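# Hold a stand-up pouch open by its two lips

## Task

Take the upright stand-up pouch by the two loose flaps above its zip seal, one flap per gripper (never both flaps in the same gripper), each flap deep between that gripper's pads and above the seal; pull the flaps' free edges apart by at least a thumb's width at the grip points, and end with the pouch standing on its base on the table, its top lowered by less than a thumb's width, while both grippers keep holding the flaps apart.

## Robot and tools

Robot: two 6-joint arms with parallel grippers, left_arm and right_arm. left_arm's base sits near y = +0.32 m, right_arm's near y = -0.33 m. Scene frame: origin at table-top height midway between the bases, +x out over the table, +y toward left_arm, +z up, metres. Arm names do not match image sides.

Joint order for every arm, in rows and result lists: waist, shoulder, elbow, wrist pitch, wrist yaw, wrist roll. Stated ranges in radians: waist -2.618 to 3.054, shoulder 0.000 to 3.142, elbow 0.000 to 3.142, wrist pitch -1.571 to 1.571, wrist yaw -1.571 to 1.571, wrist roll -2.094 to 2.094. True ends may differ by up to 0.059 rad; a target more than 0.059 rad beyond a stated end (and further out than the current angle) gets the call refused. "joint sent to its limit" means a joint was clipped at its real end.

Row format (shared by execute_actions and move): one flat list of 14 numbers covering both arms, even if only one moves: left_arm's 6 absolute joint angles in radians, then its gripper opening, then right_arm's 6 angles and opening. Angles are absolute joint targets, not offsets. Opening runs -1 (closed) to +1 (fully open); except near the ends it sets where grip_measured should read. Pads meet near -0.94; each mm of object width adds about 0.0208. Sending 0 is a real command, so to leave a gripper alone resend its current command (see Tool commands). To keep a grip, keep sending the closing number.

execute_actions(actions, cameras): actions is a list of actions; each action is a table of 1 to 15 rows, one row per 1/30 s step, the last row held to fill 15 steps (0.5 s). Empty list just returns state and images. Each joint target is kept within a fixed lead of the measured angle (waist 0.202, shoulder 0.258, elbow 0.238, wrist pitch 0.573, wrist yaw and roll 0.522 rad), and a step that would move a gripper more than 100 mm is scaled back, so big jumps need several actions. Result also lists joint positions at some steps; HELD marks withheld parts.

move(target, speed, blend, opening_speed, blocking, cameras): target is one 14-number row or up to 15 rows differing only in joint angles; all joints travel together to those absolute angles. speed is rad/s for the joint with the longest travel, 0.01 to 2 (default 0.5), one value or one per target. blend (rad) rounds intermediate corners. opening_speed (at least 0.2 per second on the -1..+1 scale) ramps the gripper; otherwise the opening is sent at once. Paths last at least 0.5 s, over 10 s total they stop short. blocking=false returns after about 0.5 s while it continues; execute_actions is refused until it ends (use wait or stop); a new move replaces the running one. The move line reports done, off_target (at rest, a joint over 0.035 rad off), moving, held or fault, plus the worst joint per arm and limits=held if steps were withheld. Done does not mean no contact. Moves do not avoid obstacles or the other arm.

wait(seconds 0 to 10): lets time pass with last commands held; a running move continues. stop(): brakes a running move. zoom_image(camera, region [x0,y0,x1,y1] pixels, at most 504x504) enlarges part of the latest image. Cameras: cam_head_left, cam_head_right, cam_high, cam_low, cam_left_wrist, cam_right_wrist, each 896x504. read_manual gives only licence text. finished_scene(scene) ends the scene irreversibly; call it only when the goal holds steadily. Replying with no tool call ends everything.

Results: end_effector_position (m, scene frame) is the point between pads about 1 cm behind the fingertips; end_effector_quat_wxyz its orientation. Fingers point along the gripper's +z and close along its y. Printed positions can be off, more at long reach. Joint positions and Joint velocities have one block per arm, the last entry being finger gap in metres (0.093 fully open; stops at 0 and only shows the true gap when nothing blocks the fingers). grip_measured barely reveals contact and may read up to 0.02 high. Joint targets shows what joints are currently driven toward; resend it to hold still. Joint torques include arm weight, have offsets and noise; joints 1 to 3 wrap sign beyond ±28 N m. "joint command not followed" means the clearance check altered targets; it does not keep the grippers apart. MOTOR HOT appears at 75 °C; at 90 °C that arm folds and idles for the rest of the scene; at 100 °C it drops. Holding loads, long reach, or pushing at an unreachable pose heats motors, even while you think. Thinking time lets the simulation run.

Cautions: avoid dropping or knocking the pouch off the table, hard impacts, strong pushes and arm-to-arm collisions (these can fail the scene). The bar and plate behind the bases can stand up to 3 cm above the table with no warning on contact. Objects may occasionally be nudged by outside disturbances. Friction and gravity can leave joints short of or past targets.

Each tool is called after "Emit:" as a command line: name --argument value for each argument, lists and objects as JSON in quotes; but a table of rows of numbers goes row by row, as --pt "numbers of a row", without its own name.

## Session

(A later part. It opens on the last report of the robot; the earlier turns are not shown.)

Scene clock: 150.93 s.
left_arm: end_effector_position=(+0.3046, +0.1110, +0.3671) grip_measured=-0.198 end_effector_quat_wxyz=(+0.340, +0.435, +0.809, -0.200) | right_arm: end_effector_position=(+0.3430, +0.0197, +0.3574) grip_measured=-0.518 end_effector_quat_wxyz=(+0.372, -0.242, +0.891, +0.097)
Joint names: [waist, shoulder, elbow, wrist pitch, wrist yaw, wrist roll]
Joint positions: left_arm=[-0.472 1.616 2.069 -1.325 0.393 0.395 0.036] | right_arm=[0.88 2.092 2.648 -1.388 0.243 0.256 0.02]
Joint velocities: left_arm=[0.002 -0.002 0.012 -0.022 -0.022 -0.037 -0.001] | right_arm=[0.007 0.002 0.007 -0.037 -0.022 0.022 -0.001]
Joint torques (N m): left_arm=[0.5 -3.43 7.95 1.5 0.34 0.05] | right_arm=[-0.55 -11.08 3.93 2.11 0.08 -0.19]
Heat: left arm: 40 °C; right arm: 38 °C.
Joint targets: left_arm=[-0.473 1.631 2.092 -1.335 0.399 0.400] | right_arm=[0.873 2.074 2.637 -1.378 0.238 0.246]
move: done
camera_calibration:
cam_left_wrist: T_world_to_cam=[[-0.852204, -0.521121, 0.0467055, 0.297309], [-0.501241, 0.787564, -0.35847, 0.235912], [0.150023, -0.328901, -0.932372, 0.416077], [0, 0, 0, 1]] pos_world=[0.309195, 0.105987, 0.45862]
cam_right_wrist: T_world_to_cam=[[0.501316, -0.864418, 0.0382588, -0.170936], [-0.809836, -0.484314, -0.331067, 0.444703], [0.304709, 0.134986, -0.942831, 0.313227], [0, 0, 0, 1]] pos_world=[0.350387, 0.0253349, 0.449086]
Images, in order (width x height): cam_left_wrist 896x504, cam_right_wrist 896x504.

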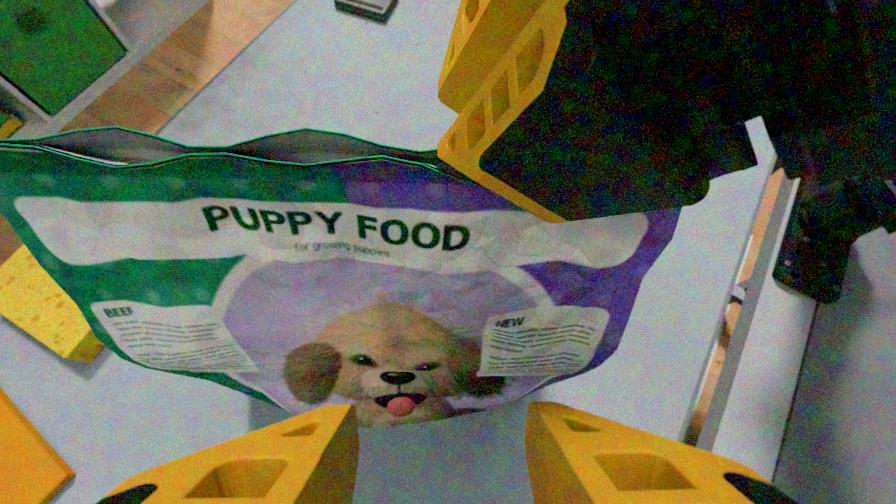

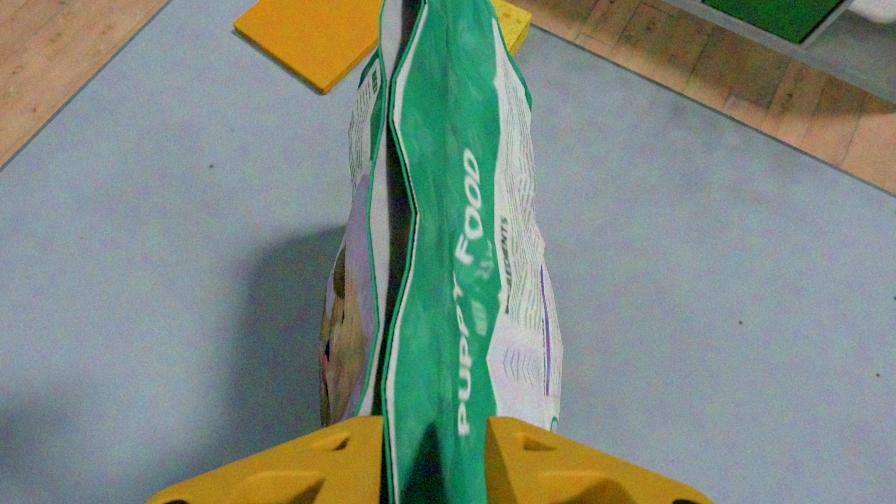

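Emit:
move --pt "-0.473 1.631 2.092 -1.335 0.399 0.4 -0.2 0.878 1.991 2.519 -1.343 0.238 0.246 -0.52" --cameras '["cam_left_wrist","cam_right_wrist"]'

Emit:
zoom_image --camera "cam_right_wrist" --region '[300, 300, 600, 504]'

Emit:
zoom_image --camera "cam_left_wrist" --region '[350, 50, 750, 300]'

Scene clock: 162.33 s.
left_arm: end_effector_position=(+0.3045, +0.1110, +0.3671) grip_measured=-0.198 end_effector_quat_wxyz=(+0.340, +0.435, +0.809, -0.200) | right_arm: end_effector_position=(+0.3346, +0.0100, +0.3611) grip_measured=-0.518 end_effector_quat_wxyz=(+0.373, -0.242, +0.891, +0.097)
Joint names: [waist, shoulder, elbow, wrist pitch, wrist yaw, wrist roll]
Joint positions: left_arm=[-0.472 1.616 2.069 -1.326 0.393 0.395 0.036] | right_arm=[0.88 2.01 2.532 -1.353 0.242 0.256 0.02]
Joint velocities: left_arm=[-0.002 0.002 -0.007 -0.037 -0.095 -0.022 0] | right_arm=[-0.007 -0.007 -0.012 -0.037 -0.007 0.037 -0.001]
Joint torques (N m): left_arm=[0.58 -3.51 7.91 1.47 0.34 0.05] | right_arm=[-0.09 -10.59 3.81 2.09 0.1 -0.22]
Heat: left arm: 40 °C; right arm: 39 °C.
Joint targets: left_arm=[-0.473 1.631 2.092 -1.335 0.399 0.400] | right_arm=[0.878 1.991 2.519 -1.343 0.238 0.246]
move: done
camera_calibration:
cam_left_wrist: T_world_to_cam=[[-0.852191, -0.521123, 0.0469119, 0.297196], [-0.501358, 0.787627, -0.358168, 0.235757], [0.149701, -0.328747, -0.932478, 0.416162], [0, 0, 0, 1]] pos_world=[0.309167, 0.105999, 0.45856]
cam_right_wrist: T_world_to_cam=[[0.50223, -0.863927, 0.0373567, -0.175257], [-0.809247, -0.484791, -0.331809, 0.43455], [0.304769, 0.136414, -0.942607, 0.320424], [0, 0, 0, 1]] pos_world=[0.342022, 0.0155465, 0.452768]
Images, in order (width x height): cam_left_wrist 896x504, cam_right_wrist 896x504.

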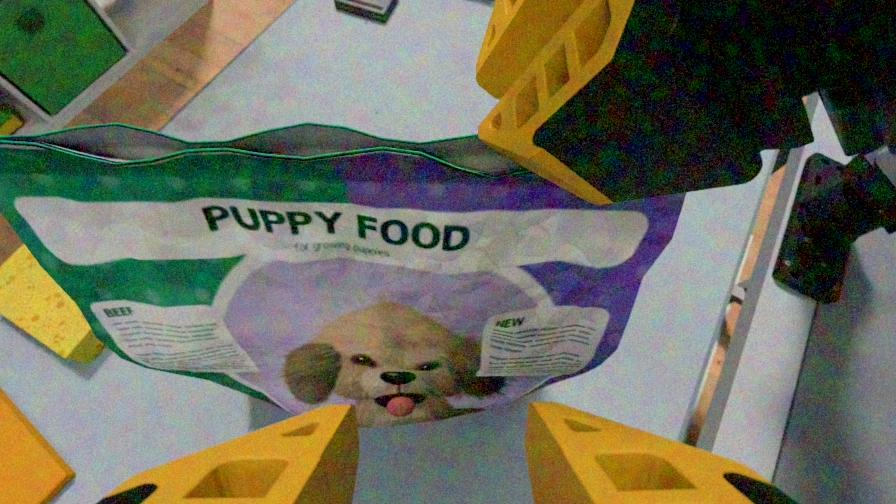

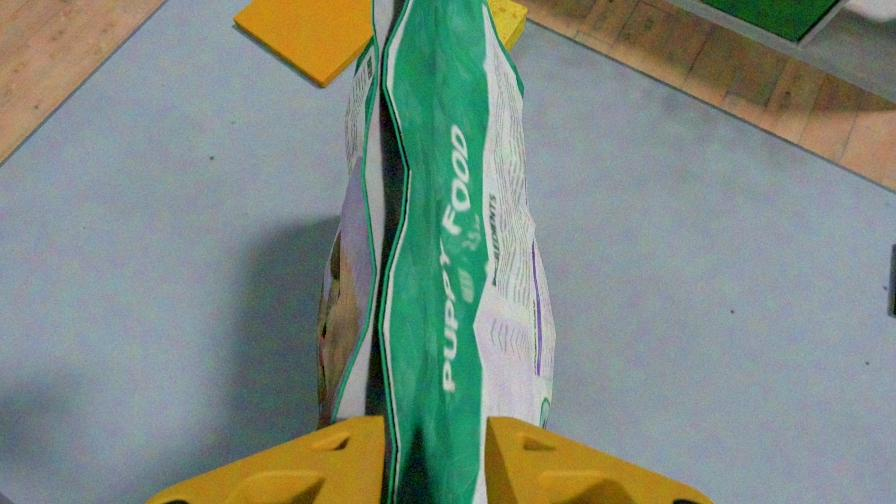

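Scaled by 1.680 from the camera's 896x504 image, which has a finer 1280x720 frame.

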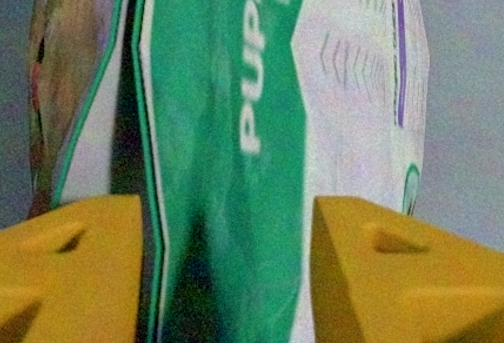

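Scaled by 1.260 from the camera's 896x504 image, which has a finer 1280x720 frame.

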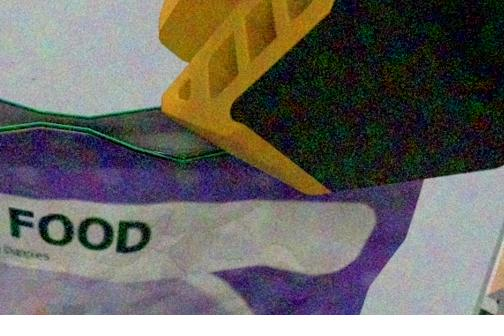

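Emit:
move --pt "-0.473 1.631 2.092 -1.335 0.399 0.4 -0.2 0.876 1.876 2.225 -1.163 0.238 0.246 -0.52" --cameras '["cam_left_wrist","cam_right_wrist"]'

Emit:
zoom_image --camera "cam_right_wrist" --region '[300, 300, 600, 504]'

Emit:
zoom_image --camera "cam_left_wrist" --region '[350, 50, 750, 300]'

Scene clock: 168.53 s.
left_arm: end_effector_position=(+0.3045, +0.1110, +0.3671) grip_measured=-0.198 end_effector_quat_wxyz=(+0.340, +0.435, +0.809, -0.200) | right_arm: end_effector_position=(+0.3343, +0.0103, +0.3426) grip_measured=-0.518 end_effector_quat_wxyz=(+0.378, -0.242, +0.888, +0.103)
Joint names: [waist, shoulder, elbow, wrist pitch, wrist yaw, wrist roll]
Joint positions: left_arm=[-0.472 1.616 2.069 -1.326 0.393 0.395 0.036] | right_arm=[0.88 1.889 2.243 -1.169 0.238 0.255 0.02]
Joint velocities: left_arm=[-0.007 0.017 -0.022 0.007 -0.022 -0.037 -0.001] | right_arm=[-0.007 0.007 -0.002 -0.066 -0.051 -0.037 0]
Joint torques (N m): left_arm=[0.62 -3.59 7.97 1.46 0.34 0.07] | right_arm=[-0.39 -9.66 4.22 2.07 0.19 -0.2]
Heat: left arm: 40 °C; right arm: 41 °C.
Joint targets: left_arm=[-0.473 1.631 2.092 -1.335 0.399 0.400] | right_arm=[0.876 1.876 2.225 -1.163 0.238 0.246]
move: done
camera_calibration:
cam_left_wrist: T_world_to_cam=[[-0.852191, -0.521123, 0.0469119, 0.297196], [-0.501358, 0.787627, -0.358168, 0.235757], [0.149701, -0.328747, -0.932478, 0.416162], [0, 0, 0, 1]] pos_world=[0.309167, 0.105999, 0.45856]
cam_right_wrist: T_world_to_cam=[[0.504641, -0.862828, 0.0294239, -0.172312], [-0.804872, -0.482526, -0.34547, 0.431478], [0.312279, 0.150656, -0.937968, 0.298813], [0, 0, 0, 1]] pos_world=[0.340927, 0.0145058, 0.43441]
Images, in order (width x height): cam_left_wrist 896x504, cam_right_wrist 896x504.

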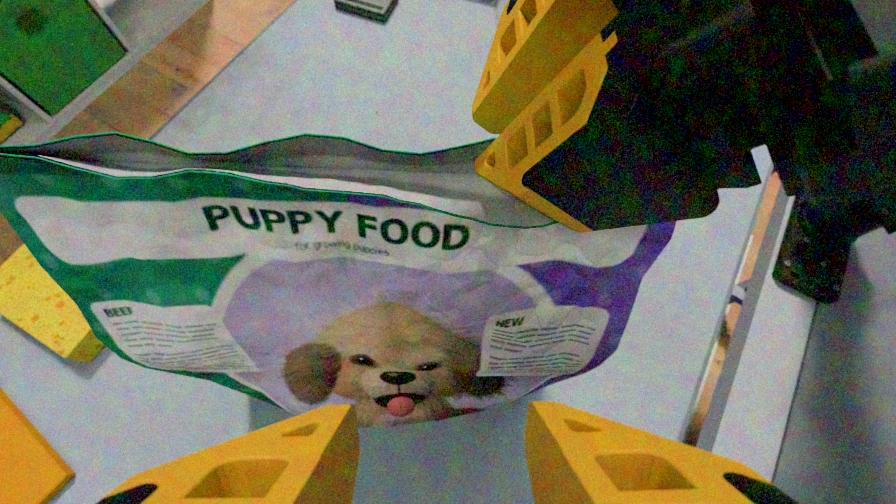

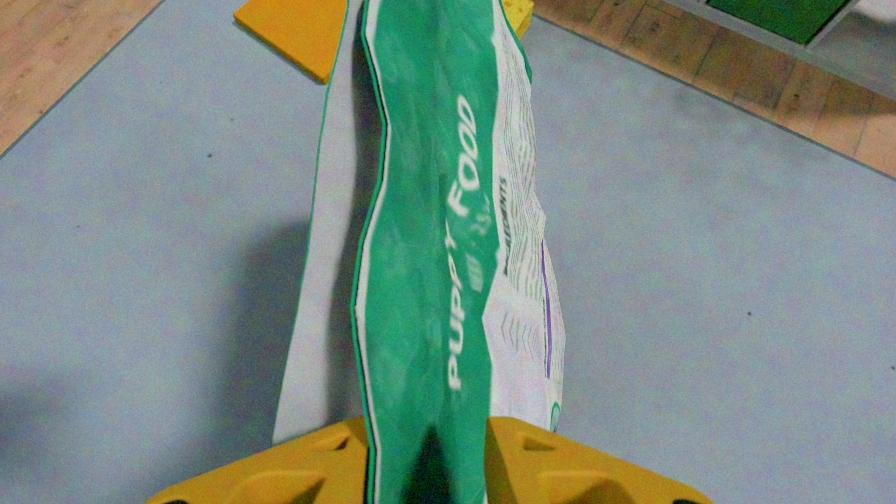

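Scaled by 1.680 from the camera's 896x504 image, which has a finer 1280x720 frame.

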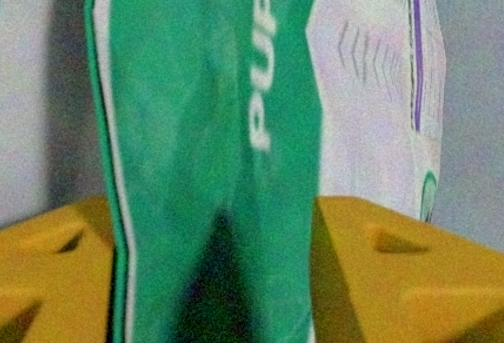

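Scaled by 1.260 from the camera's 896x504 image, which has a finer 1280x720 frame.

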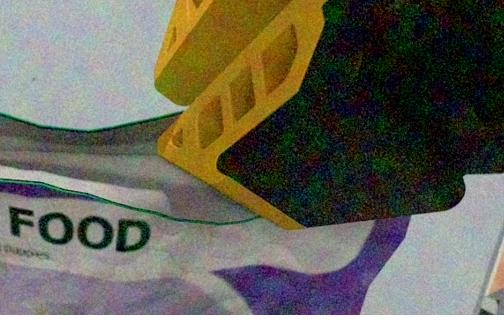

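Emit:
move --pt "-0.473 1.631 2.092 -1.335 0.399 0.4 -0.2 0.876 1.854 2.172 -1.126 0.238 0.246 -0.52" --cameras '["cam_left_wrist","cam_right_wrist"]'

Emit:
move --target '[-0.473,1.631,2.092,-1.335,0.399,0.4,-0.2,0.876,1.854,2.172,-1.126,0.238,0.246,-1]' --opening_speed 0.6

Emit:
zoom_image --camera "cam_right_wrist" --region '[250, 200, 600, 504]'

Emit:
zoom_image --camera "cam_left_wrist" --region '[300, 50, 700, 300]'

Emit:
zoom_image --camera "cam_left_wrist" --region '[0, 50, 400, 300]'

Scene clock: 173.77 s.
left_arm: end_effector_position=(+0.3045, +0.1110, +0.3671) grip_measured=-0.198 end_effector_quat_wxyz=(+0.340, +0.435, +0.809, -0.200) | right_arm: end_effector_position=(+0.3343, +0.0104, +0.3415) grip_measured=-0.518 end_effector_quat_wxyz=(+0.383, -0.240, +0.885, +0.107)
Joint names: [waist, shoulder, elbow, wrist pitch, wrist yaw, wrist roll]
Joint positions: left_arm=[-0.472 1.616 2.069 -1.326 0.393 0.395 0.036] | right_arm=[0.88 1.864 2.192 -1.127 0.237 0.255 0.02]
Joint velocities: left_arm=[0.017 -0.002 -0.012 -0.007 -0.022 0.037 -0.001] | right_arm=[0.012 -0.002 0.002 0.051 0.007 0.022 -0.001]
Joint torques (N m): left_arm=[0.46 -3.49 7.97 1.49 0.36 0.09] | right_arm=[-0.2 -9.47 3.85 2.04 0.15 -0.2]
Heat: left arm: 40 °C; right arm: 42 °C.
Joint targets: left_arm=[-0.473 1.631 2.092 -1.335 0.399 0.400] | right_arm=[0.876 1.854 2.172 -1.126 0.238 0.246]
move: done
camera_calibration:
cam_left_wrist: T_world_to_cam=[[-0.852191, -0.521123, 0.0469119, 0.297196], [-0.501358, 0.787627, -0.358168, 0.235757], [0.149701, -0.328747, -0.932478, 0.416162], [0, 0, 0, 1]] pos_world=[0.309167, 0.105999, 0.45856]
cam_right_wrist: T_world_to_cam=[[0.505028, -0.862778, 0.0236985, -0.17031], [-0.801238, -0.47886, -0.358762, 0.434424], [0.32088, 0.162196, -0.933128, 0.293046], [0, 0, 0, 1]] pos_world=[0.340056, 0.0135576, 0.433341]
Images, in order (width x height): cam_left_wrist 896x504, cam_right_wrist 896x504.

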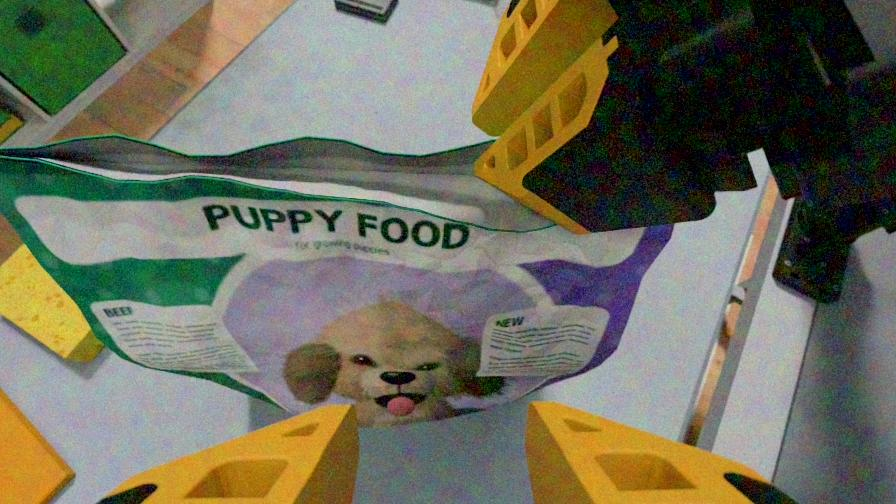

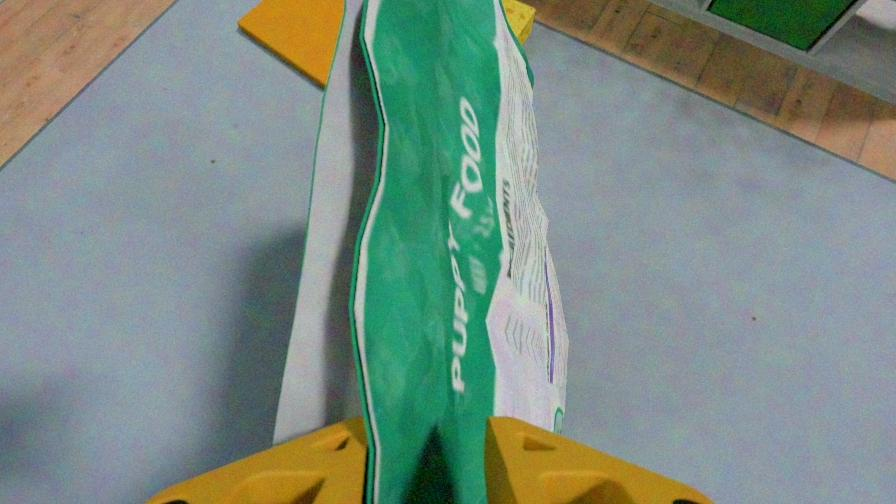

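Scene clock: 174.77 s.
left_arm: end_effector_position=(+0.3045, +0.1110, +0.3671) grip_measured=-0.198 end_effector_quat_wxyz=(+0.340, +0.436, +0.809, -0.200) | right_arm: end_effector_position=(+0.3342, +0.0115, +0.3420) grip_measured=-0.975 end_effector_quat_wxyz=(+0.384, -0.241, +0.885, +0.110)
Joint names: [waist, shoulder, elbow, wrist pitch, wrist yaw, wrist roll]
Joint positions: left_arm=[-0.472 1.616 2.069 -1.326 0.393 0.396 0.036] | right_arm=[0.88 1.864 2.192 -1.123 0.233 0.255 0]
Joint velocities: left_arm=[-0.007 -0.007 0.002 -0.037 -0.051 -0.022 0.002] | right_arm=[0.002 -0.002 -0.012 0.022 -0.081 0.037 0]
Joint torques (N m): left_arm=[0.54 -3.44 7.92 1.5 0.35 0.08] | right_arm=[-0.43 -9.46 4.1 1.98 0.22 -0.17]
Heat: left arm: 40 °C; right arm: 42 °C.
Joint targets: left_arm=[-0.473 1.631 2.092 -1.335 0.399 0.400] | right_arm=[0.876 1.854 2.172 -1.126 0.238 0.246]
move: done
camera_calibration:
cam_left_wrist: T_world_to_cam=[[-0.852339, -0.520906, 0.0466359, 0.297318], [-0.501067, 0.78781, -0.358173, 0.23565], [0.149834, -0.328653, -0.93249, 0.416115], [0, 0, 0, 1]] pos_world=[0.309144, 0.105985, 0.45856]
cam_right_wrist: T_world_to_cam=[[0.507873, -0.861214, 0.0193833, -0.168843], [-0.799684, -0.479715, -0.36108, 0.435329], [0.320265, 0.167882, -0.932333, 0.293244], [0, 0, 0, 1]] pos_world=[0.339961, 0.0141933, 0.433862]

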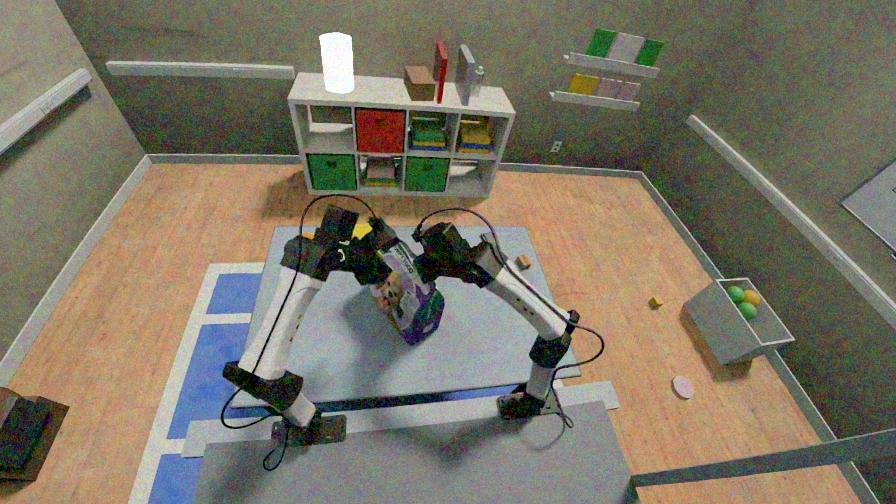

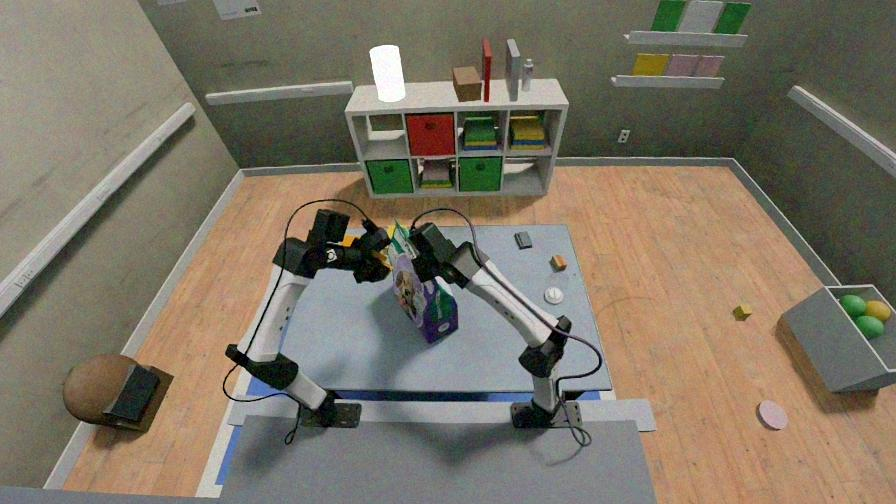

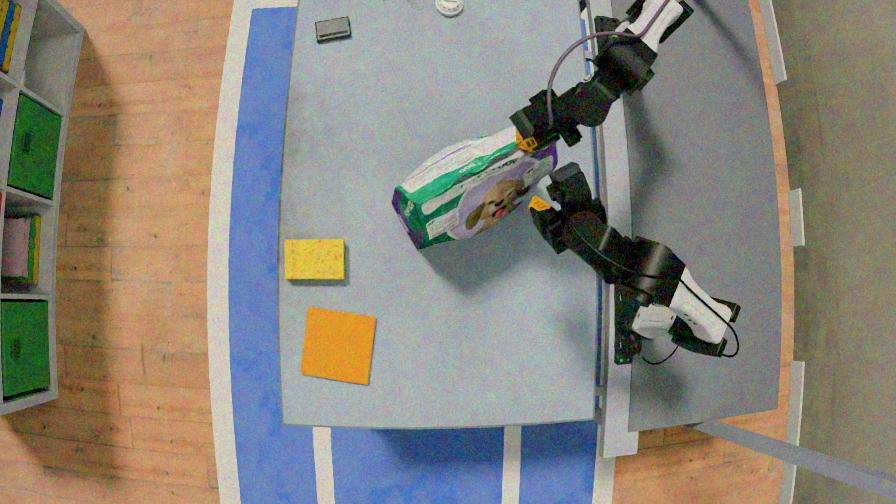

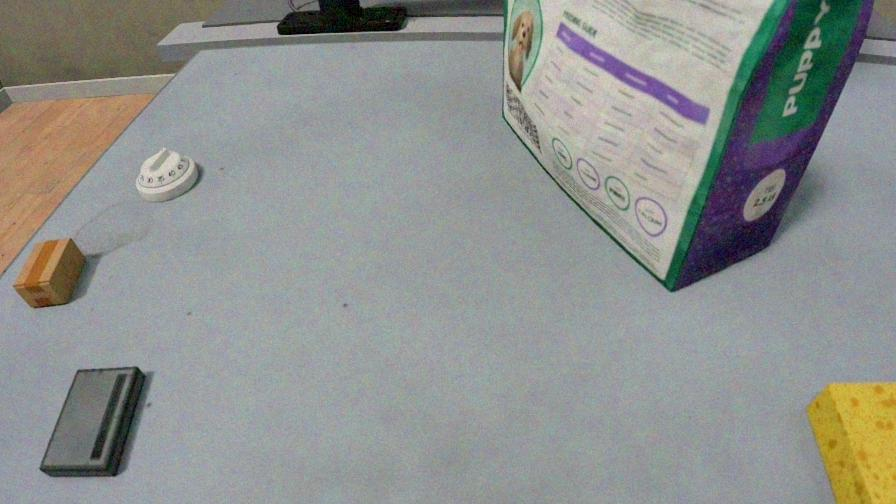

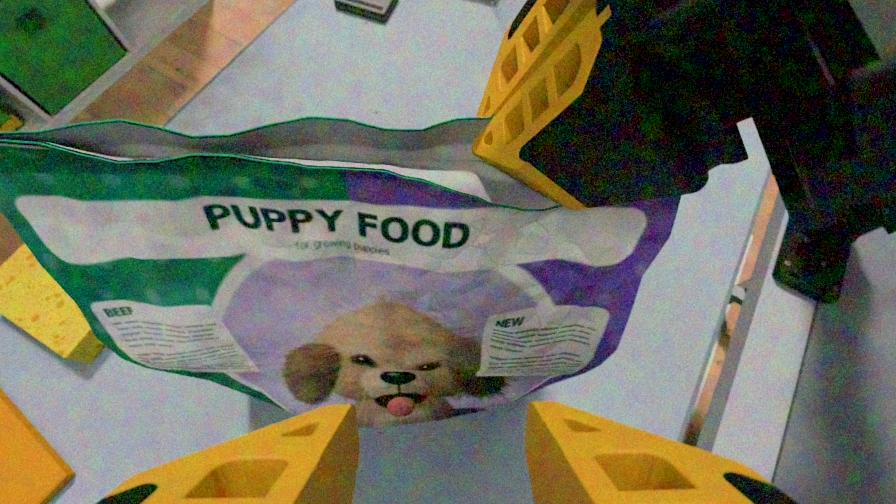

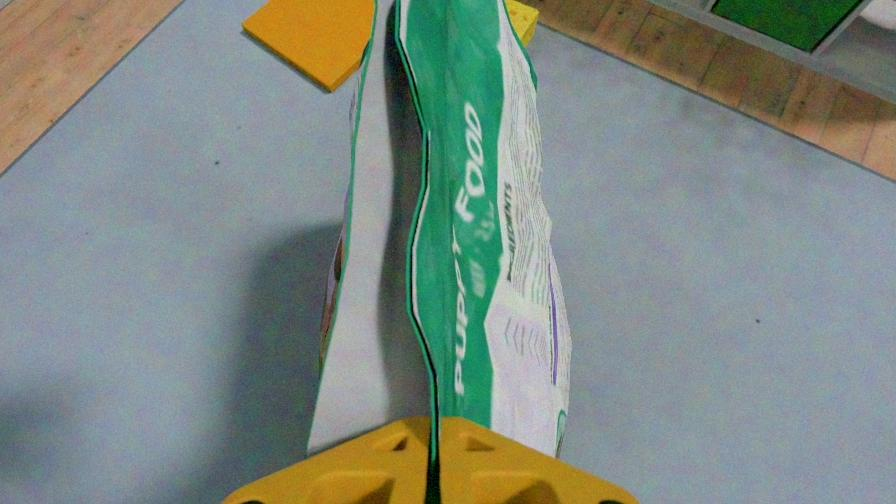

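Scaled by 1.440 from the camera's 896x504 image, which has a finer 1280x720 frame.

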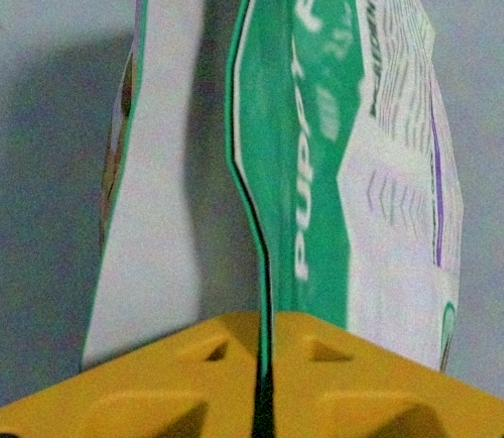

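Scaled by 1.260 from the camera's 896x504 image, which has a finer 1280x720 frame.

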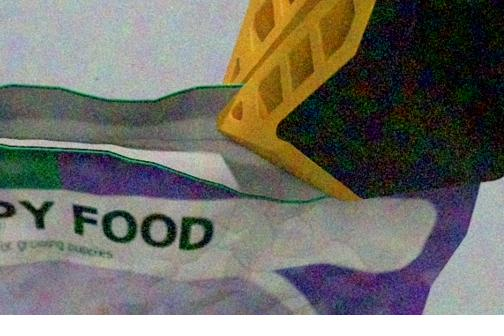

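Scaled by 1.260 from the camera's 896x504 image, which has a finer 1280x720 frame.

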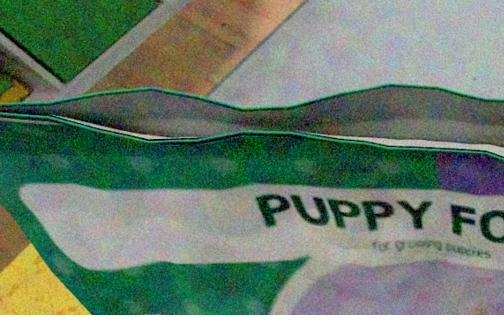

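Emit:
move --target '[-0.473,1.631,2.092,-1.335,0.399,0.4,-0.2,0.843,1.83,2.139,-1.117,0.238,0.246,-1]' --speed 0.1 --cameras '["cam_left_wrist","cam_right_wrist","cam_high"]'

Emit:
zoom_image --camera "cam_left_wrist" --region '[200, 50, 600, 300]'

Scene clock: 192.70 s.
left_arm: end_effector_position=(+0.3045, +0.1110, +0.3671) grip_measured=-0.198 end_effector_quat_wxyz=(+0.340, +0.436, +0.809, -0.200) | right_arm: end_effector_position=(+0.3401, +0.0017, +0.3375) grip_measured=-0.975 end_effector_quat_wxyz=(+0.381, -0.231, +0.889, +0.106)
Joint names: [waist, shoulder, elbow, wrist pitch, wrist yaw, wrist roll]
Joint positions: left_arm=[-0.472 1.616 2.069 -1.326 0.393 0.396 0.036] | right_arm=[0.856 1.848 2.156 -1.112 0.228 0.255 0]
Joint velocities: left_arm=[-0.007 -0.012 -0.007 -0.037 0.022 0.007 0] | right_arm=[-0.002 -0.007 -0.007 0.037 -0.007 -0.022 0]
Joint torques (N m): left_arm=[0.54 -3.44 7.84 1.46 0.35 0.08] | right_arm=[-1.03 -9.78 4.52 1.98 0.28 -0.21]
Heat: left arm: 41 °C; right arm: 43 °C.
Joint targets: left_arm=[-0.473 1.631 2.092 -1.335 0.399 0.400] | right_arm=[0.843 1.830 2.139 -1.117 0.238 0.246]
move: done
camera_calibration:
cam_left_wrist: T_world_to_cam=[[-0.852339, -0.520906, 0.0466359, 0.297318], [-0.501067, 0.78781, -0.358173, 0.23565], [0.149834, -0.328653, -0.93249, 0.416115], [0, 0, 0, 1]] pos_world=[0.309144, 0.105985, 0.45856]
cam_right_wrist: T_world_to_cam=[[0.489829, -0.871623, 0.0184605, -0.173716], [-0.812533, -0.464092, -0.352717, 0.435222], [0.316004, 0.157771, -0.935548, 0.29139], [0, 0, 0, 1]] pos_world=[0.346643, 0.00459547, 0.429326]
Images, in order (width x height): cam_high 896x504, cam_left_wrist 896x504, cam_right_wrist 896x504.

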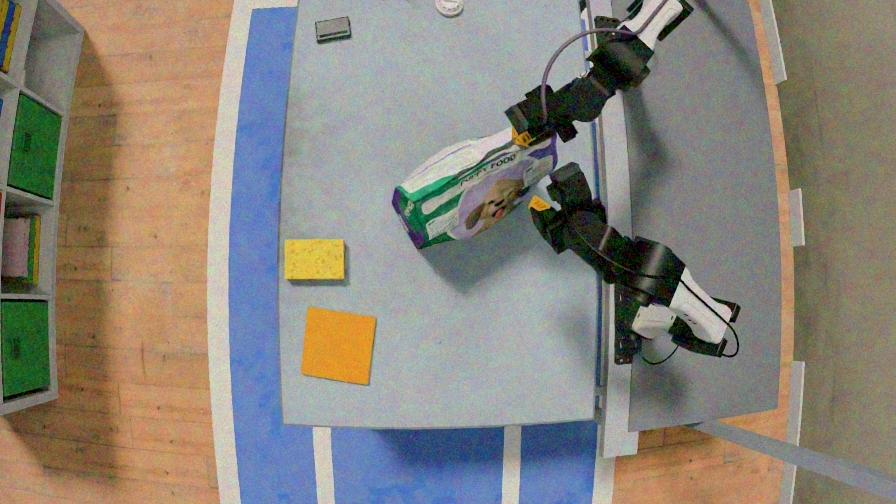

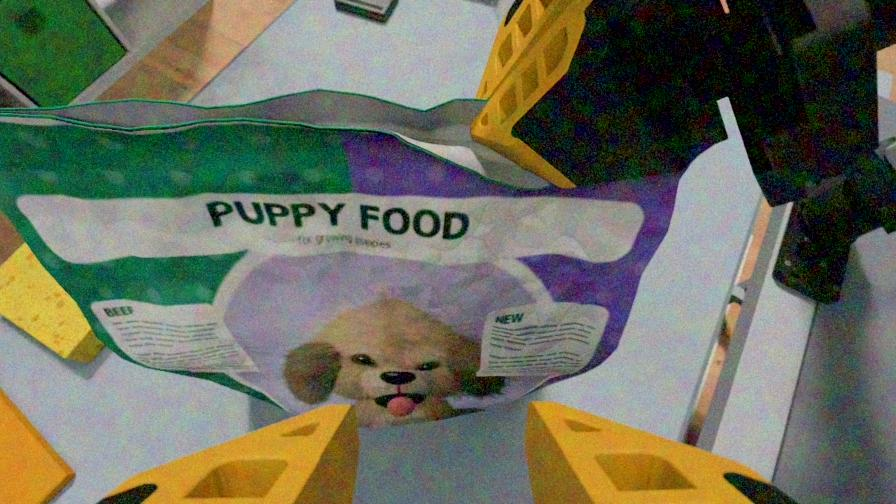

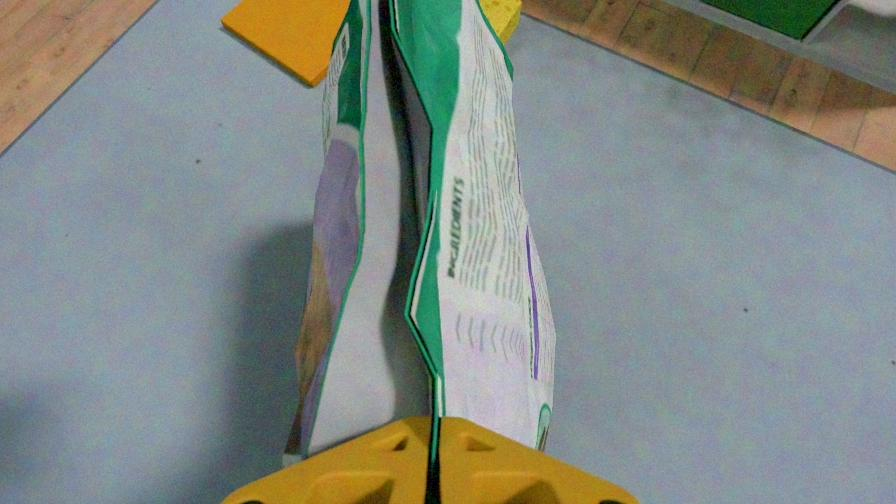

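Scaled by 1.260 from the camera's 896x504 image, which has a finer 1280x720 frame.

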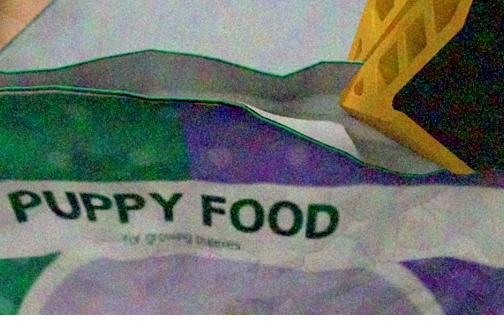

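Emit:
move --target '[-0.473,1.631,2.092,-1.335,0.399,0.4,-0.2,0.892,1.858,2.19,-1.126,0.238,0.246,-1]' --speed 0.1 --cameras '["cam_left_wrist","cam_right_wrist"]'

Emit:
zoom_image --camera "cam_left_wrist" --region '[200, 50, 600, 300]'

Scene clock: 198.37 s.
left_arm: end_effector_position=(+0.3045, +0.1110, +0.3671) grip_measured=-0.198 end_effector_quat_wxyz=(+0.340, +0.436, +0.809, -0.200) | right_arm: end_effector_position=(+0.3317, +0.0121, +0.3425) grip_measured=-0.975 end_effector_quat_wxyz=(+0.388, -0.242, +0.883, +0.112)
Joint names: [waist, shoulder, elbow, wrist pitch, wrist yaw, wrist roll]
Joint positions: left_arm=[-0.472 1.616 2.069 -1.326 0.393 0.396 0.036] | right_arm=[0.886 1.848 2.165 -1.104 0.236 0.255 0]
Joint velocities: left_arm=[0.007 0.002 0.007 -0.051 0.007 -0.007 0] | right_arm=[-0.007 -0.007 -0.022 0.051 -0.051 0.037 0]
Joint torques (N m): left_arm=[0.51 -3.51 7.9 1.47 0.34 0.09] | right_arm=[0.51 -7.47 7.64 1.78 0.14 -0.23]
Heat: left arm: 41 °C; right arm: 43 °C.
Joint targets: left_arm=[-0.473 1.631 2.092 -1.335 0.399 0.400] | right_arm=[0.892 1.858 2.190 -1.126 0.238 0.246]
move: done
camera_calibration:
cam_left_wrist: T_world_to_cam=[[-0.852339, -0.520906, 0.0466359, 0.297318], [-0.501067, 0.78781, -0.358173, 0.23565], [0.149834, -0.328653, -0.93249, 0.416115], [0, 0, 0, 1]] pos_world=[0.309144, 0.105985, 0.45856]
cam_right_wrist: T_world_to_cam=[[0.51097, -0.859394, 0.0187664, -0.167883], [-0.795144, -0.480838, -0.369513, 0.435176], [0.326581, 0.173888, -0.929036, 0.291158], [0, 0, 0, 1]] pos_world=[0.336724, 0.0143427, 0.43445]
Images, in order (width x height): cam_left_wrist 896x504, cam_right_wrist 896x504.

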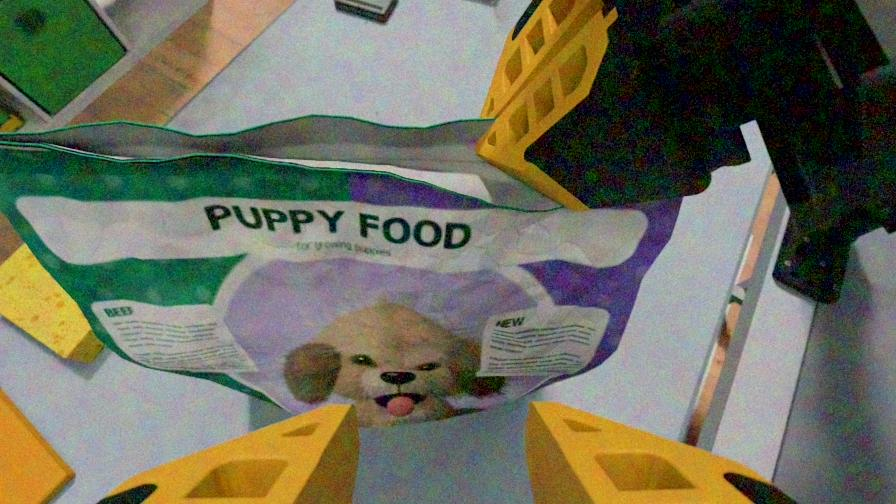

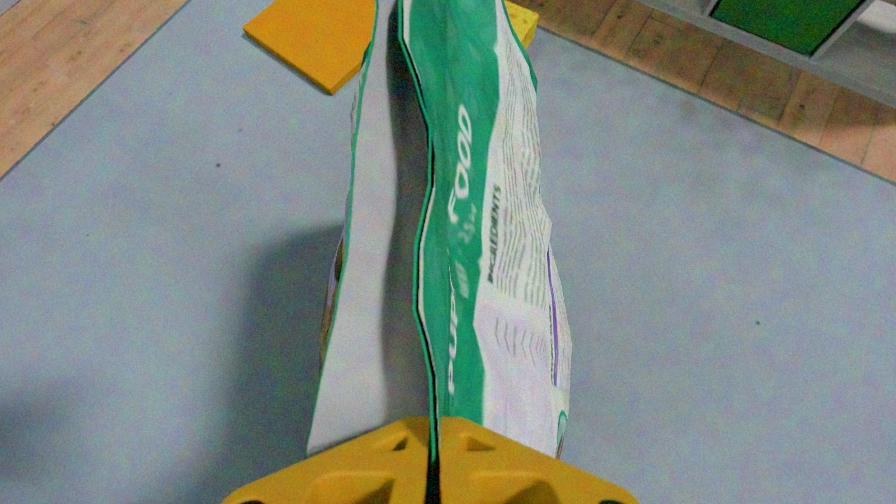

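Scaled by 1.260 from the camera's 896x504 image, which has a finer 1280x720 frame.

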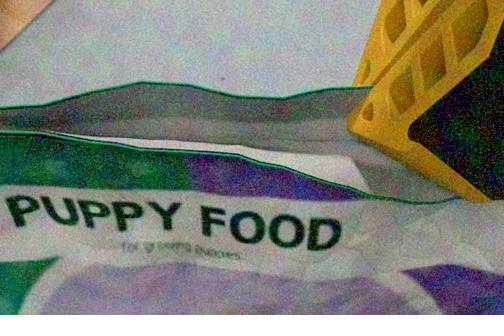

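Emit:
move --pt "-0.5 1.631 2.2 -1.38 0.3 -1.407 -0.565 0.892 1.858 2.19 -1.126 0.238 0.246 -1" --pt "-0.584 1.9634 2.5336 -1.369 0.158 -1.407 -0.565 0.892 1.858 2.19 -1.126 0.238 0.246 -1" --speed 0.5

Emit:
zoom_image --camera "cam_right_wrist" --region '[200, 0, 600, 504]'

Emit:
zoom_image --camera "cam_high" --region '[370, 100, 590, 260]'

Scene clock: 214.27 s.
left_arm: end_effector_position=(+0.3716, +0.0662, +0.3717) grip_measured=-0.563 end_effector_quat_wxyz=(+0.143, -0.353, +0.852, -0.361) | right_arm: end_effector_position=(+0.3318, +0.0122, +0.3426) grip_measured=-0.975 end_effector_quat_wxyz=(+0.388, -0.242, +0.882, +0.113)
Joint names: [waist, shoulder, elbow, wrist pitch, wrist yaw, wrist roll]
Joint positions: left_arm=[-0.578 1.952 2.512 -1.373 0.164 -1.401 0.018] | right_arm=[0.886 1.848 2.165 -1.103 0.236 0.255 0]
Joint velocities: left_arm=[-0.017 -0.007 0.007 0.022 -0.022 0.007 -0.001] | right_arm=[0.017 -0.002 0.007 0.066 -0.007 -0.037 0]
Joint torques (N m): left_arm=[0.27 -5.85 7.45 1.69 0 0.02] | right_arm=[0.59 -7.6 7.92 1.8 0.15 -0.2]
Heat: left arm: 40 °C; right arm: 43 °C.
Joint targets: left_arm=[-0.584 1.963 2.534 -1.369 0.158 -1.407] | right_arm=[0.892 1.858 2.190 -1.126 0.238 0.246]
move: done
camera_calibration:
cam_left_wrist: T_world_to_cam=[[0.481092, -0.477024, 0.735526, -0.423527], [-0.86252, -0.407684, 0.299754, 0.275111], [0.156873, -0.778615, -0.607576, 0.302026], [0, 0, 0, 1]] pos_world=[0.393664, 0.145289, 0.412554]
cam_right_wrist: T_world_to_cam=[[0.510969, -0.8594, 0.0185061, -0.167751], [-0.794961, -0.480628, -0.370181, 0.435499], [0.327028, 0.17444, -0.928775, 0.290992], [0, 0, 0, 1]] pos_world=[0.336758, 0.0143873, 0.434584]

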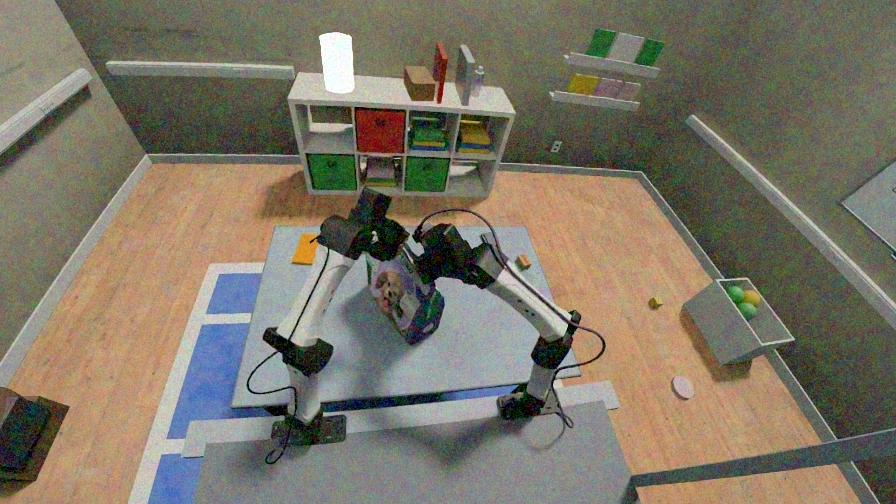

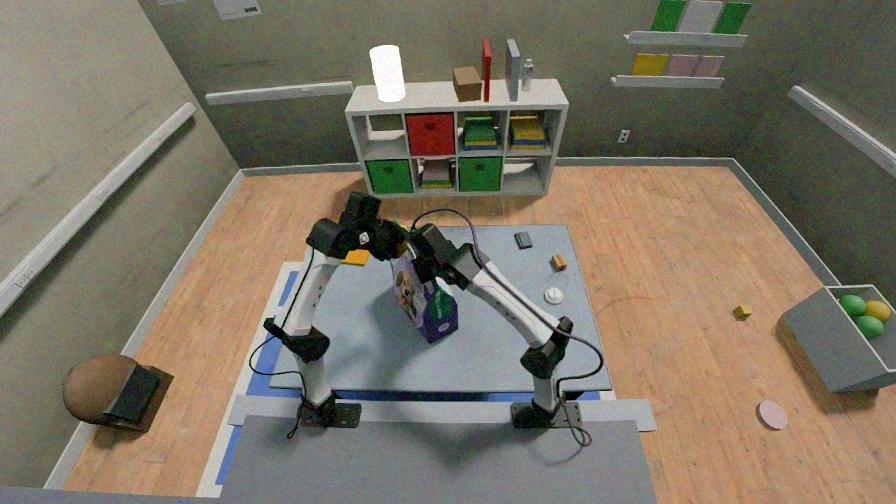

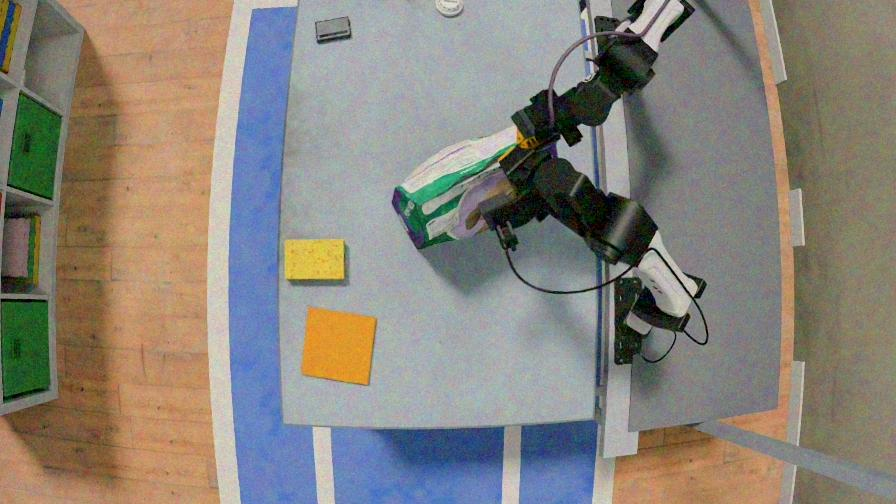

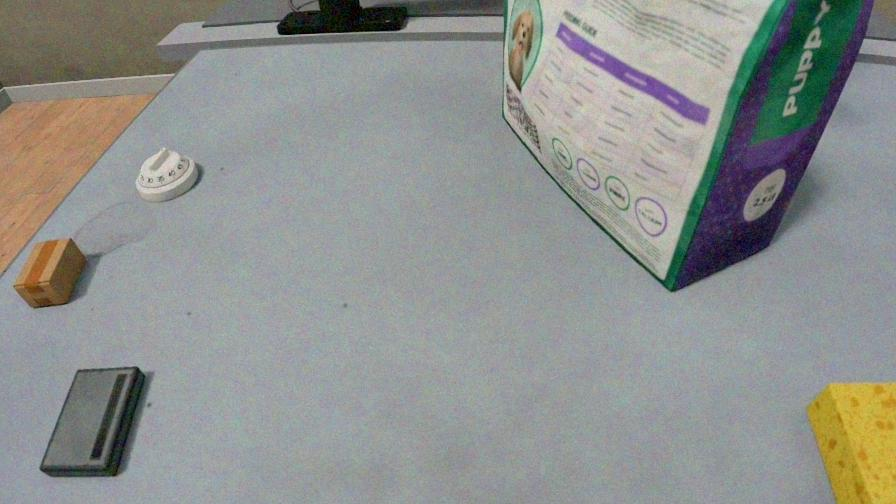

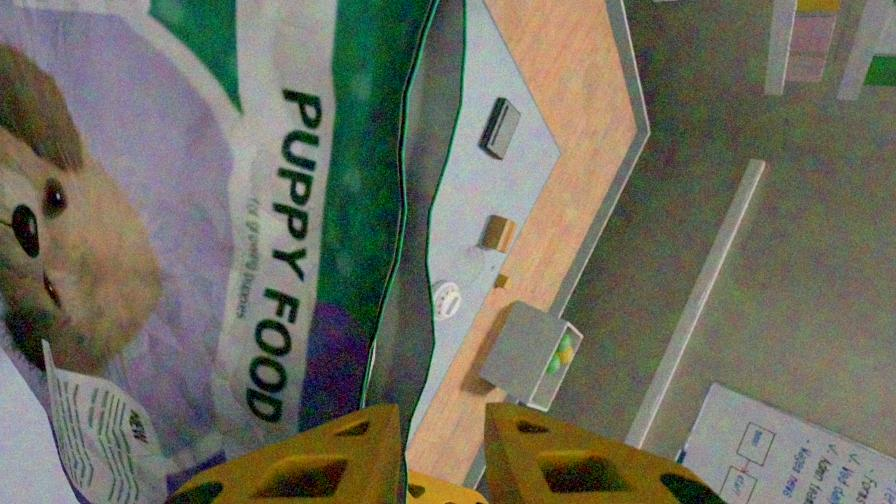

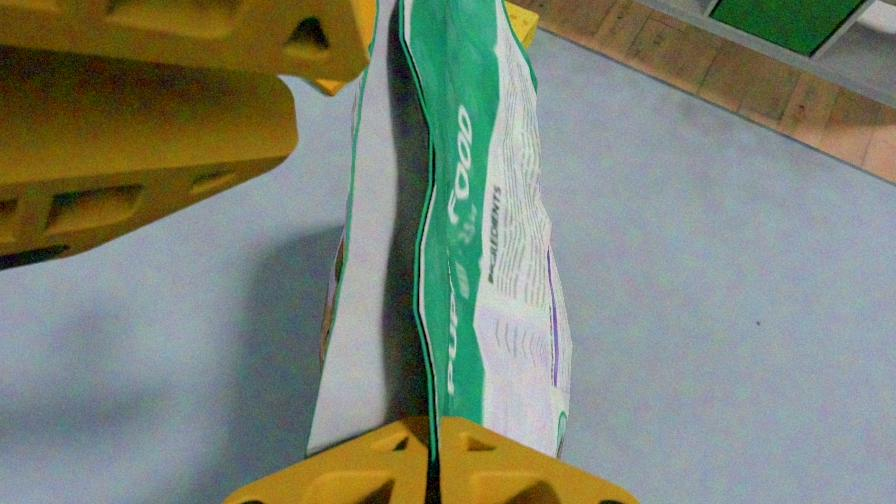

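Scaled by 1.000.

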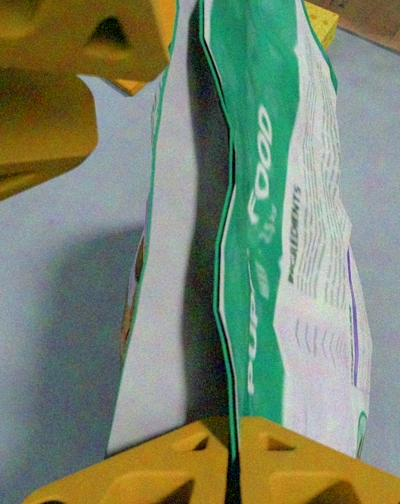

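Scaled by 2.291 from the camera's 896x504 image, which has a finer 1280x720 frame.

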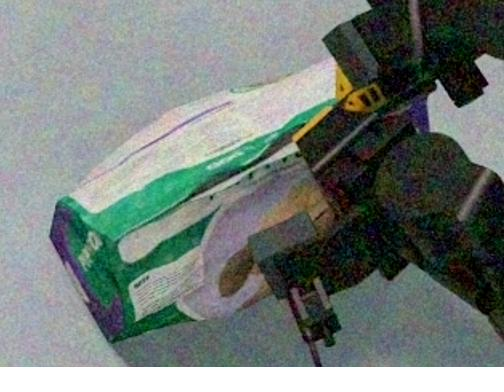

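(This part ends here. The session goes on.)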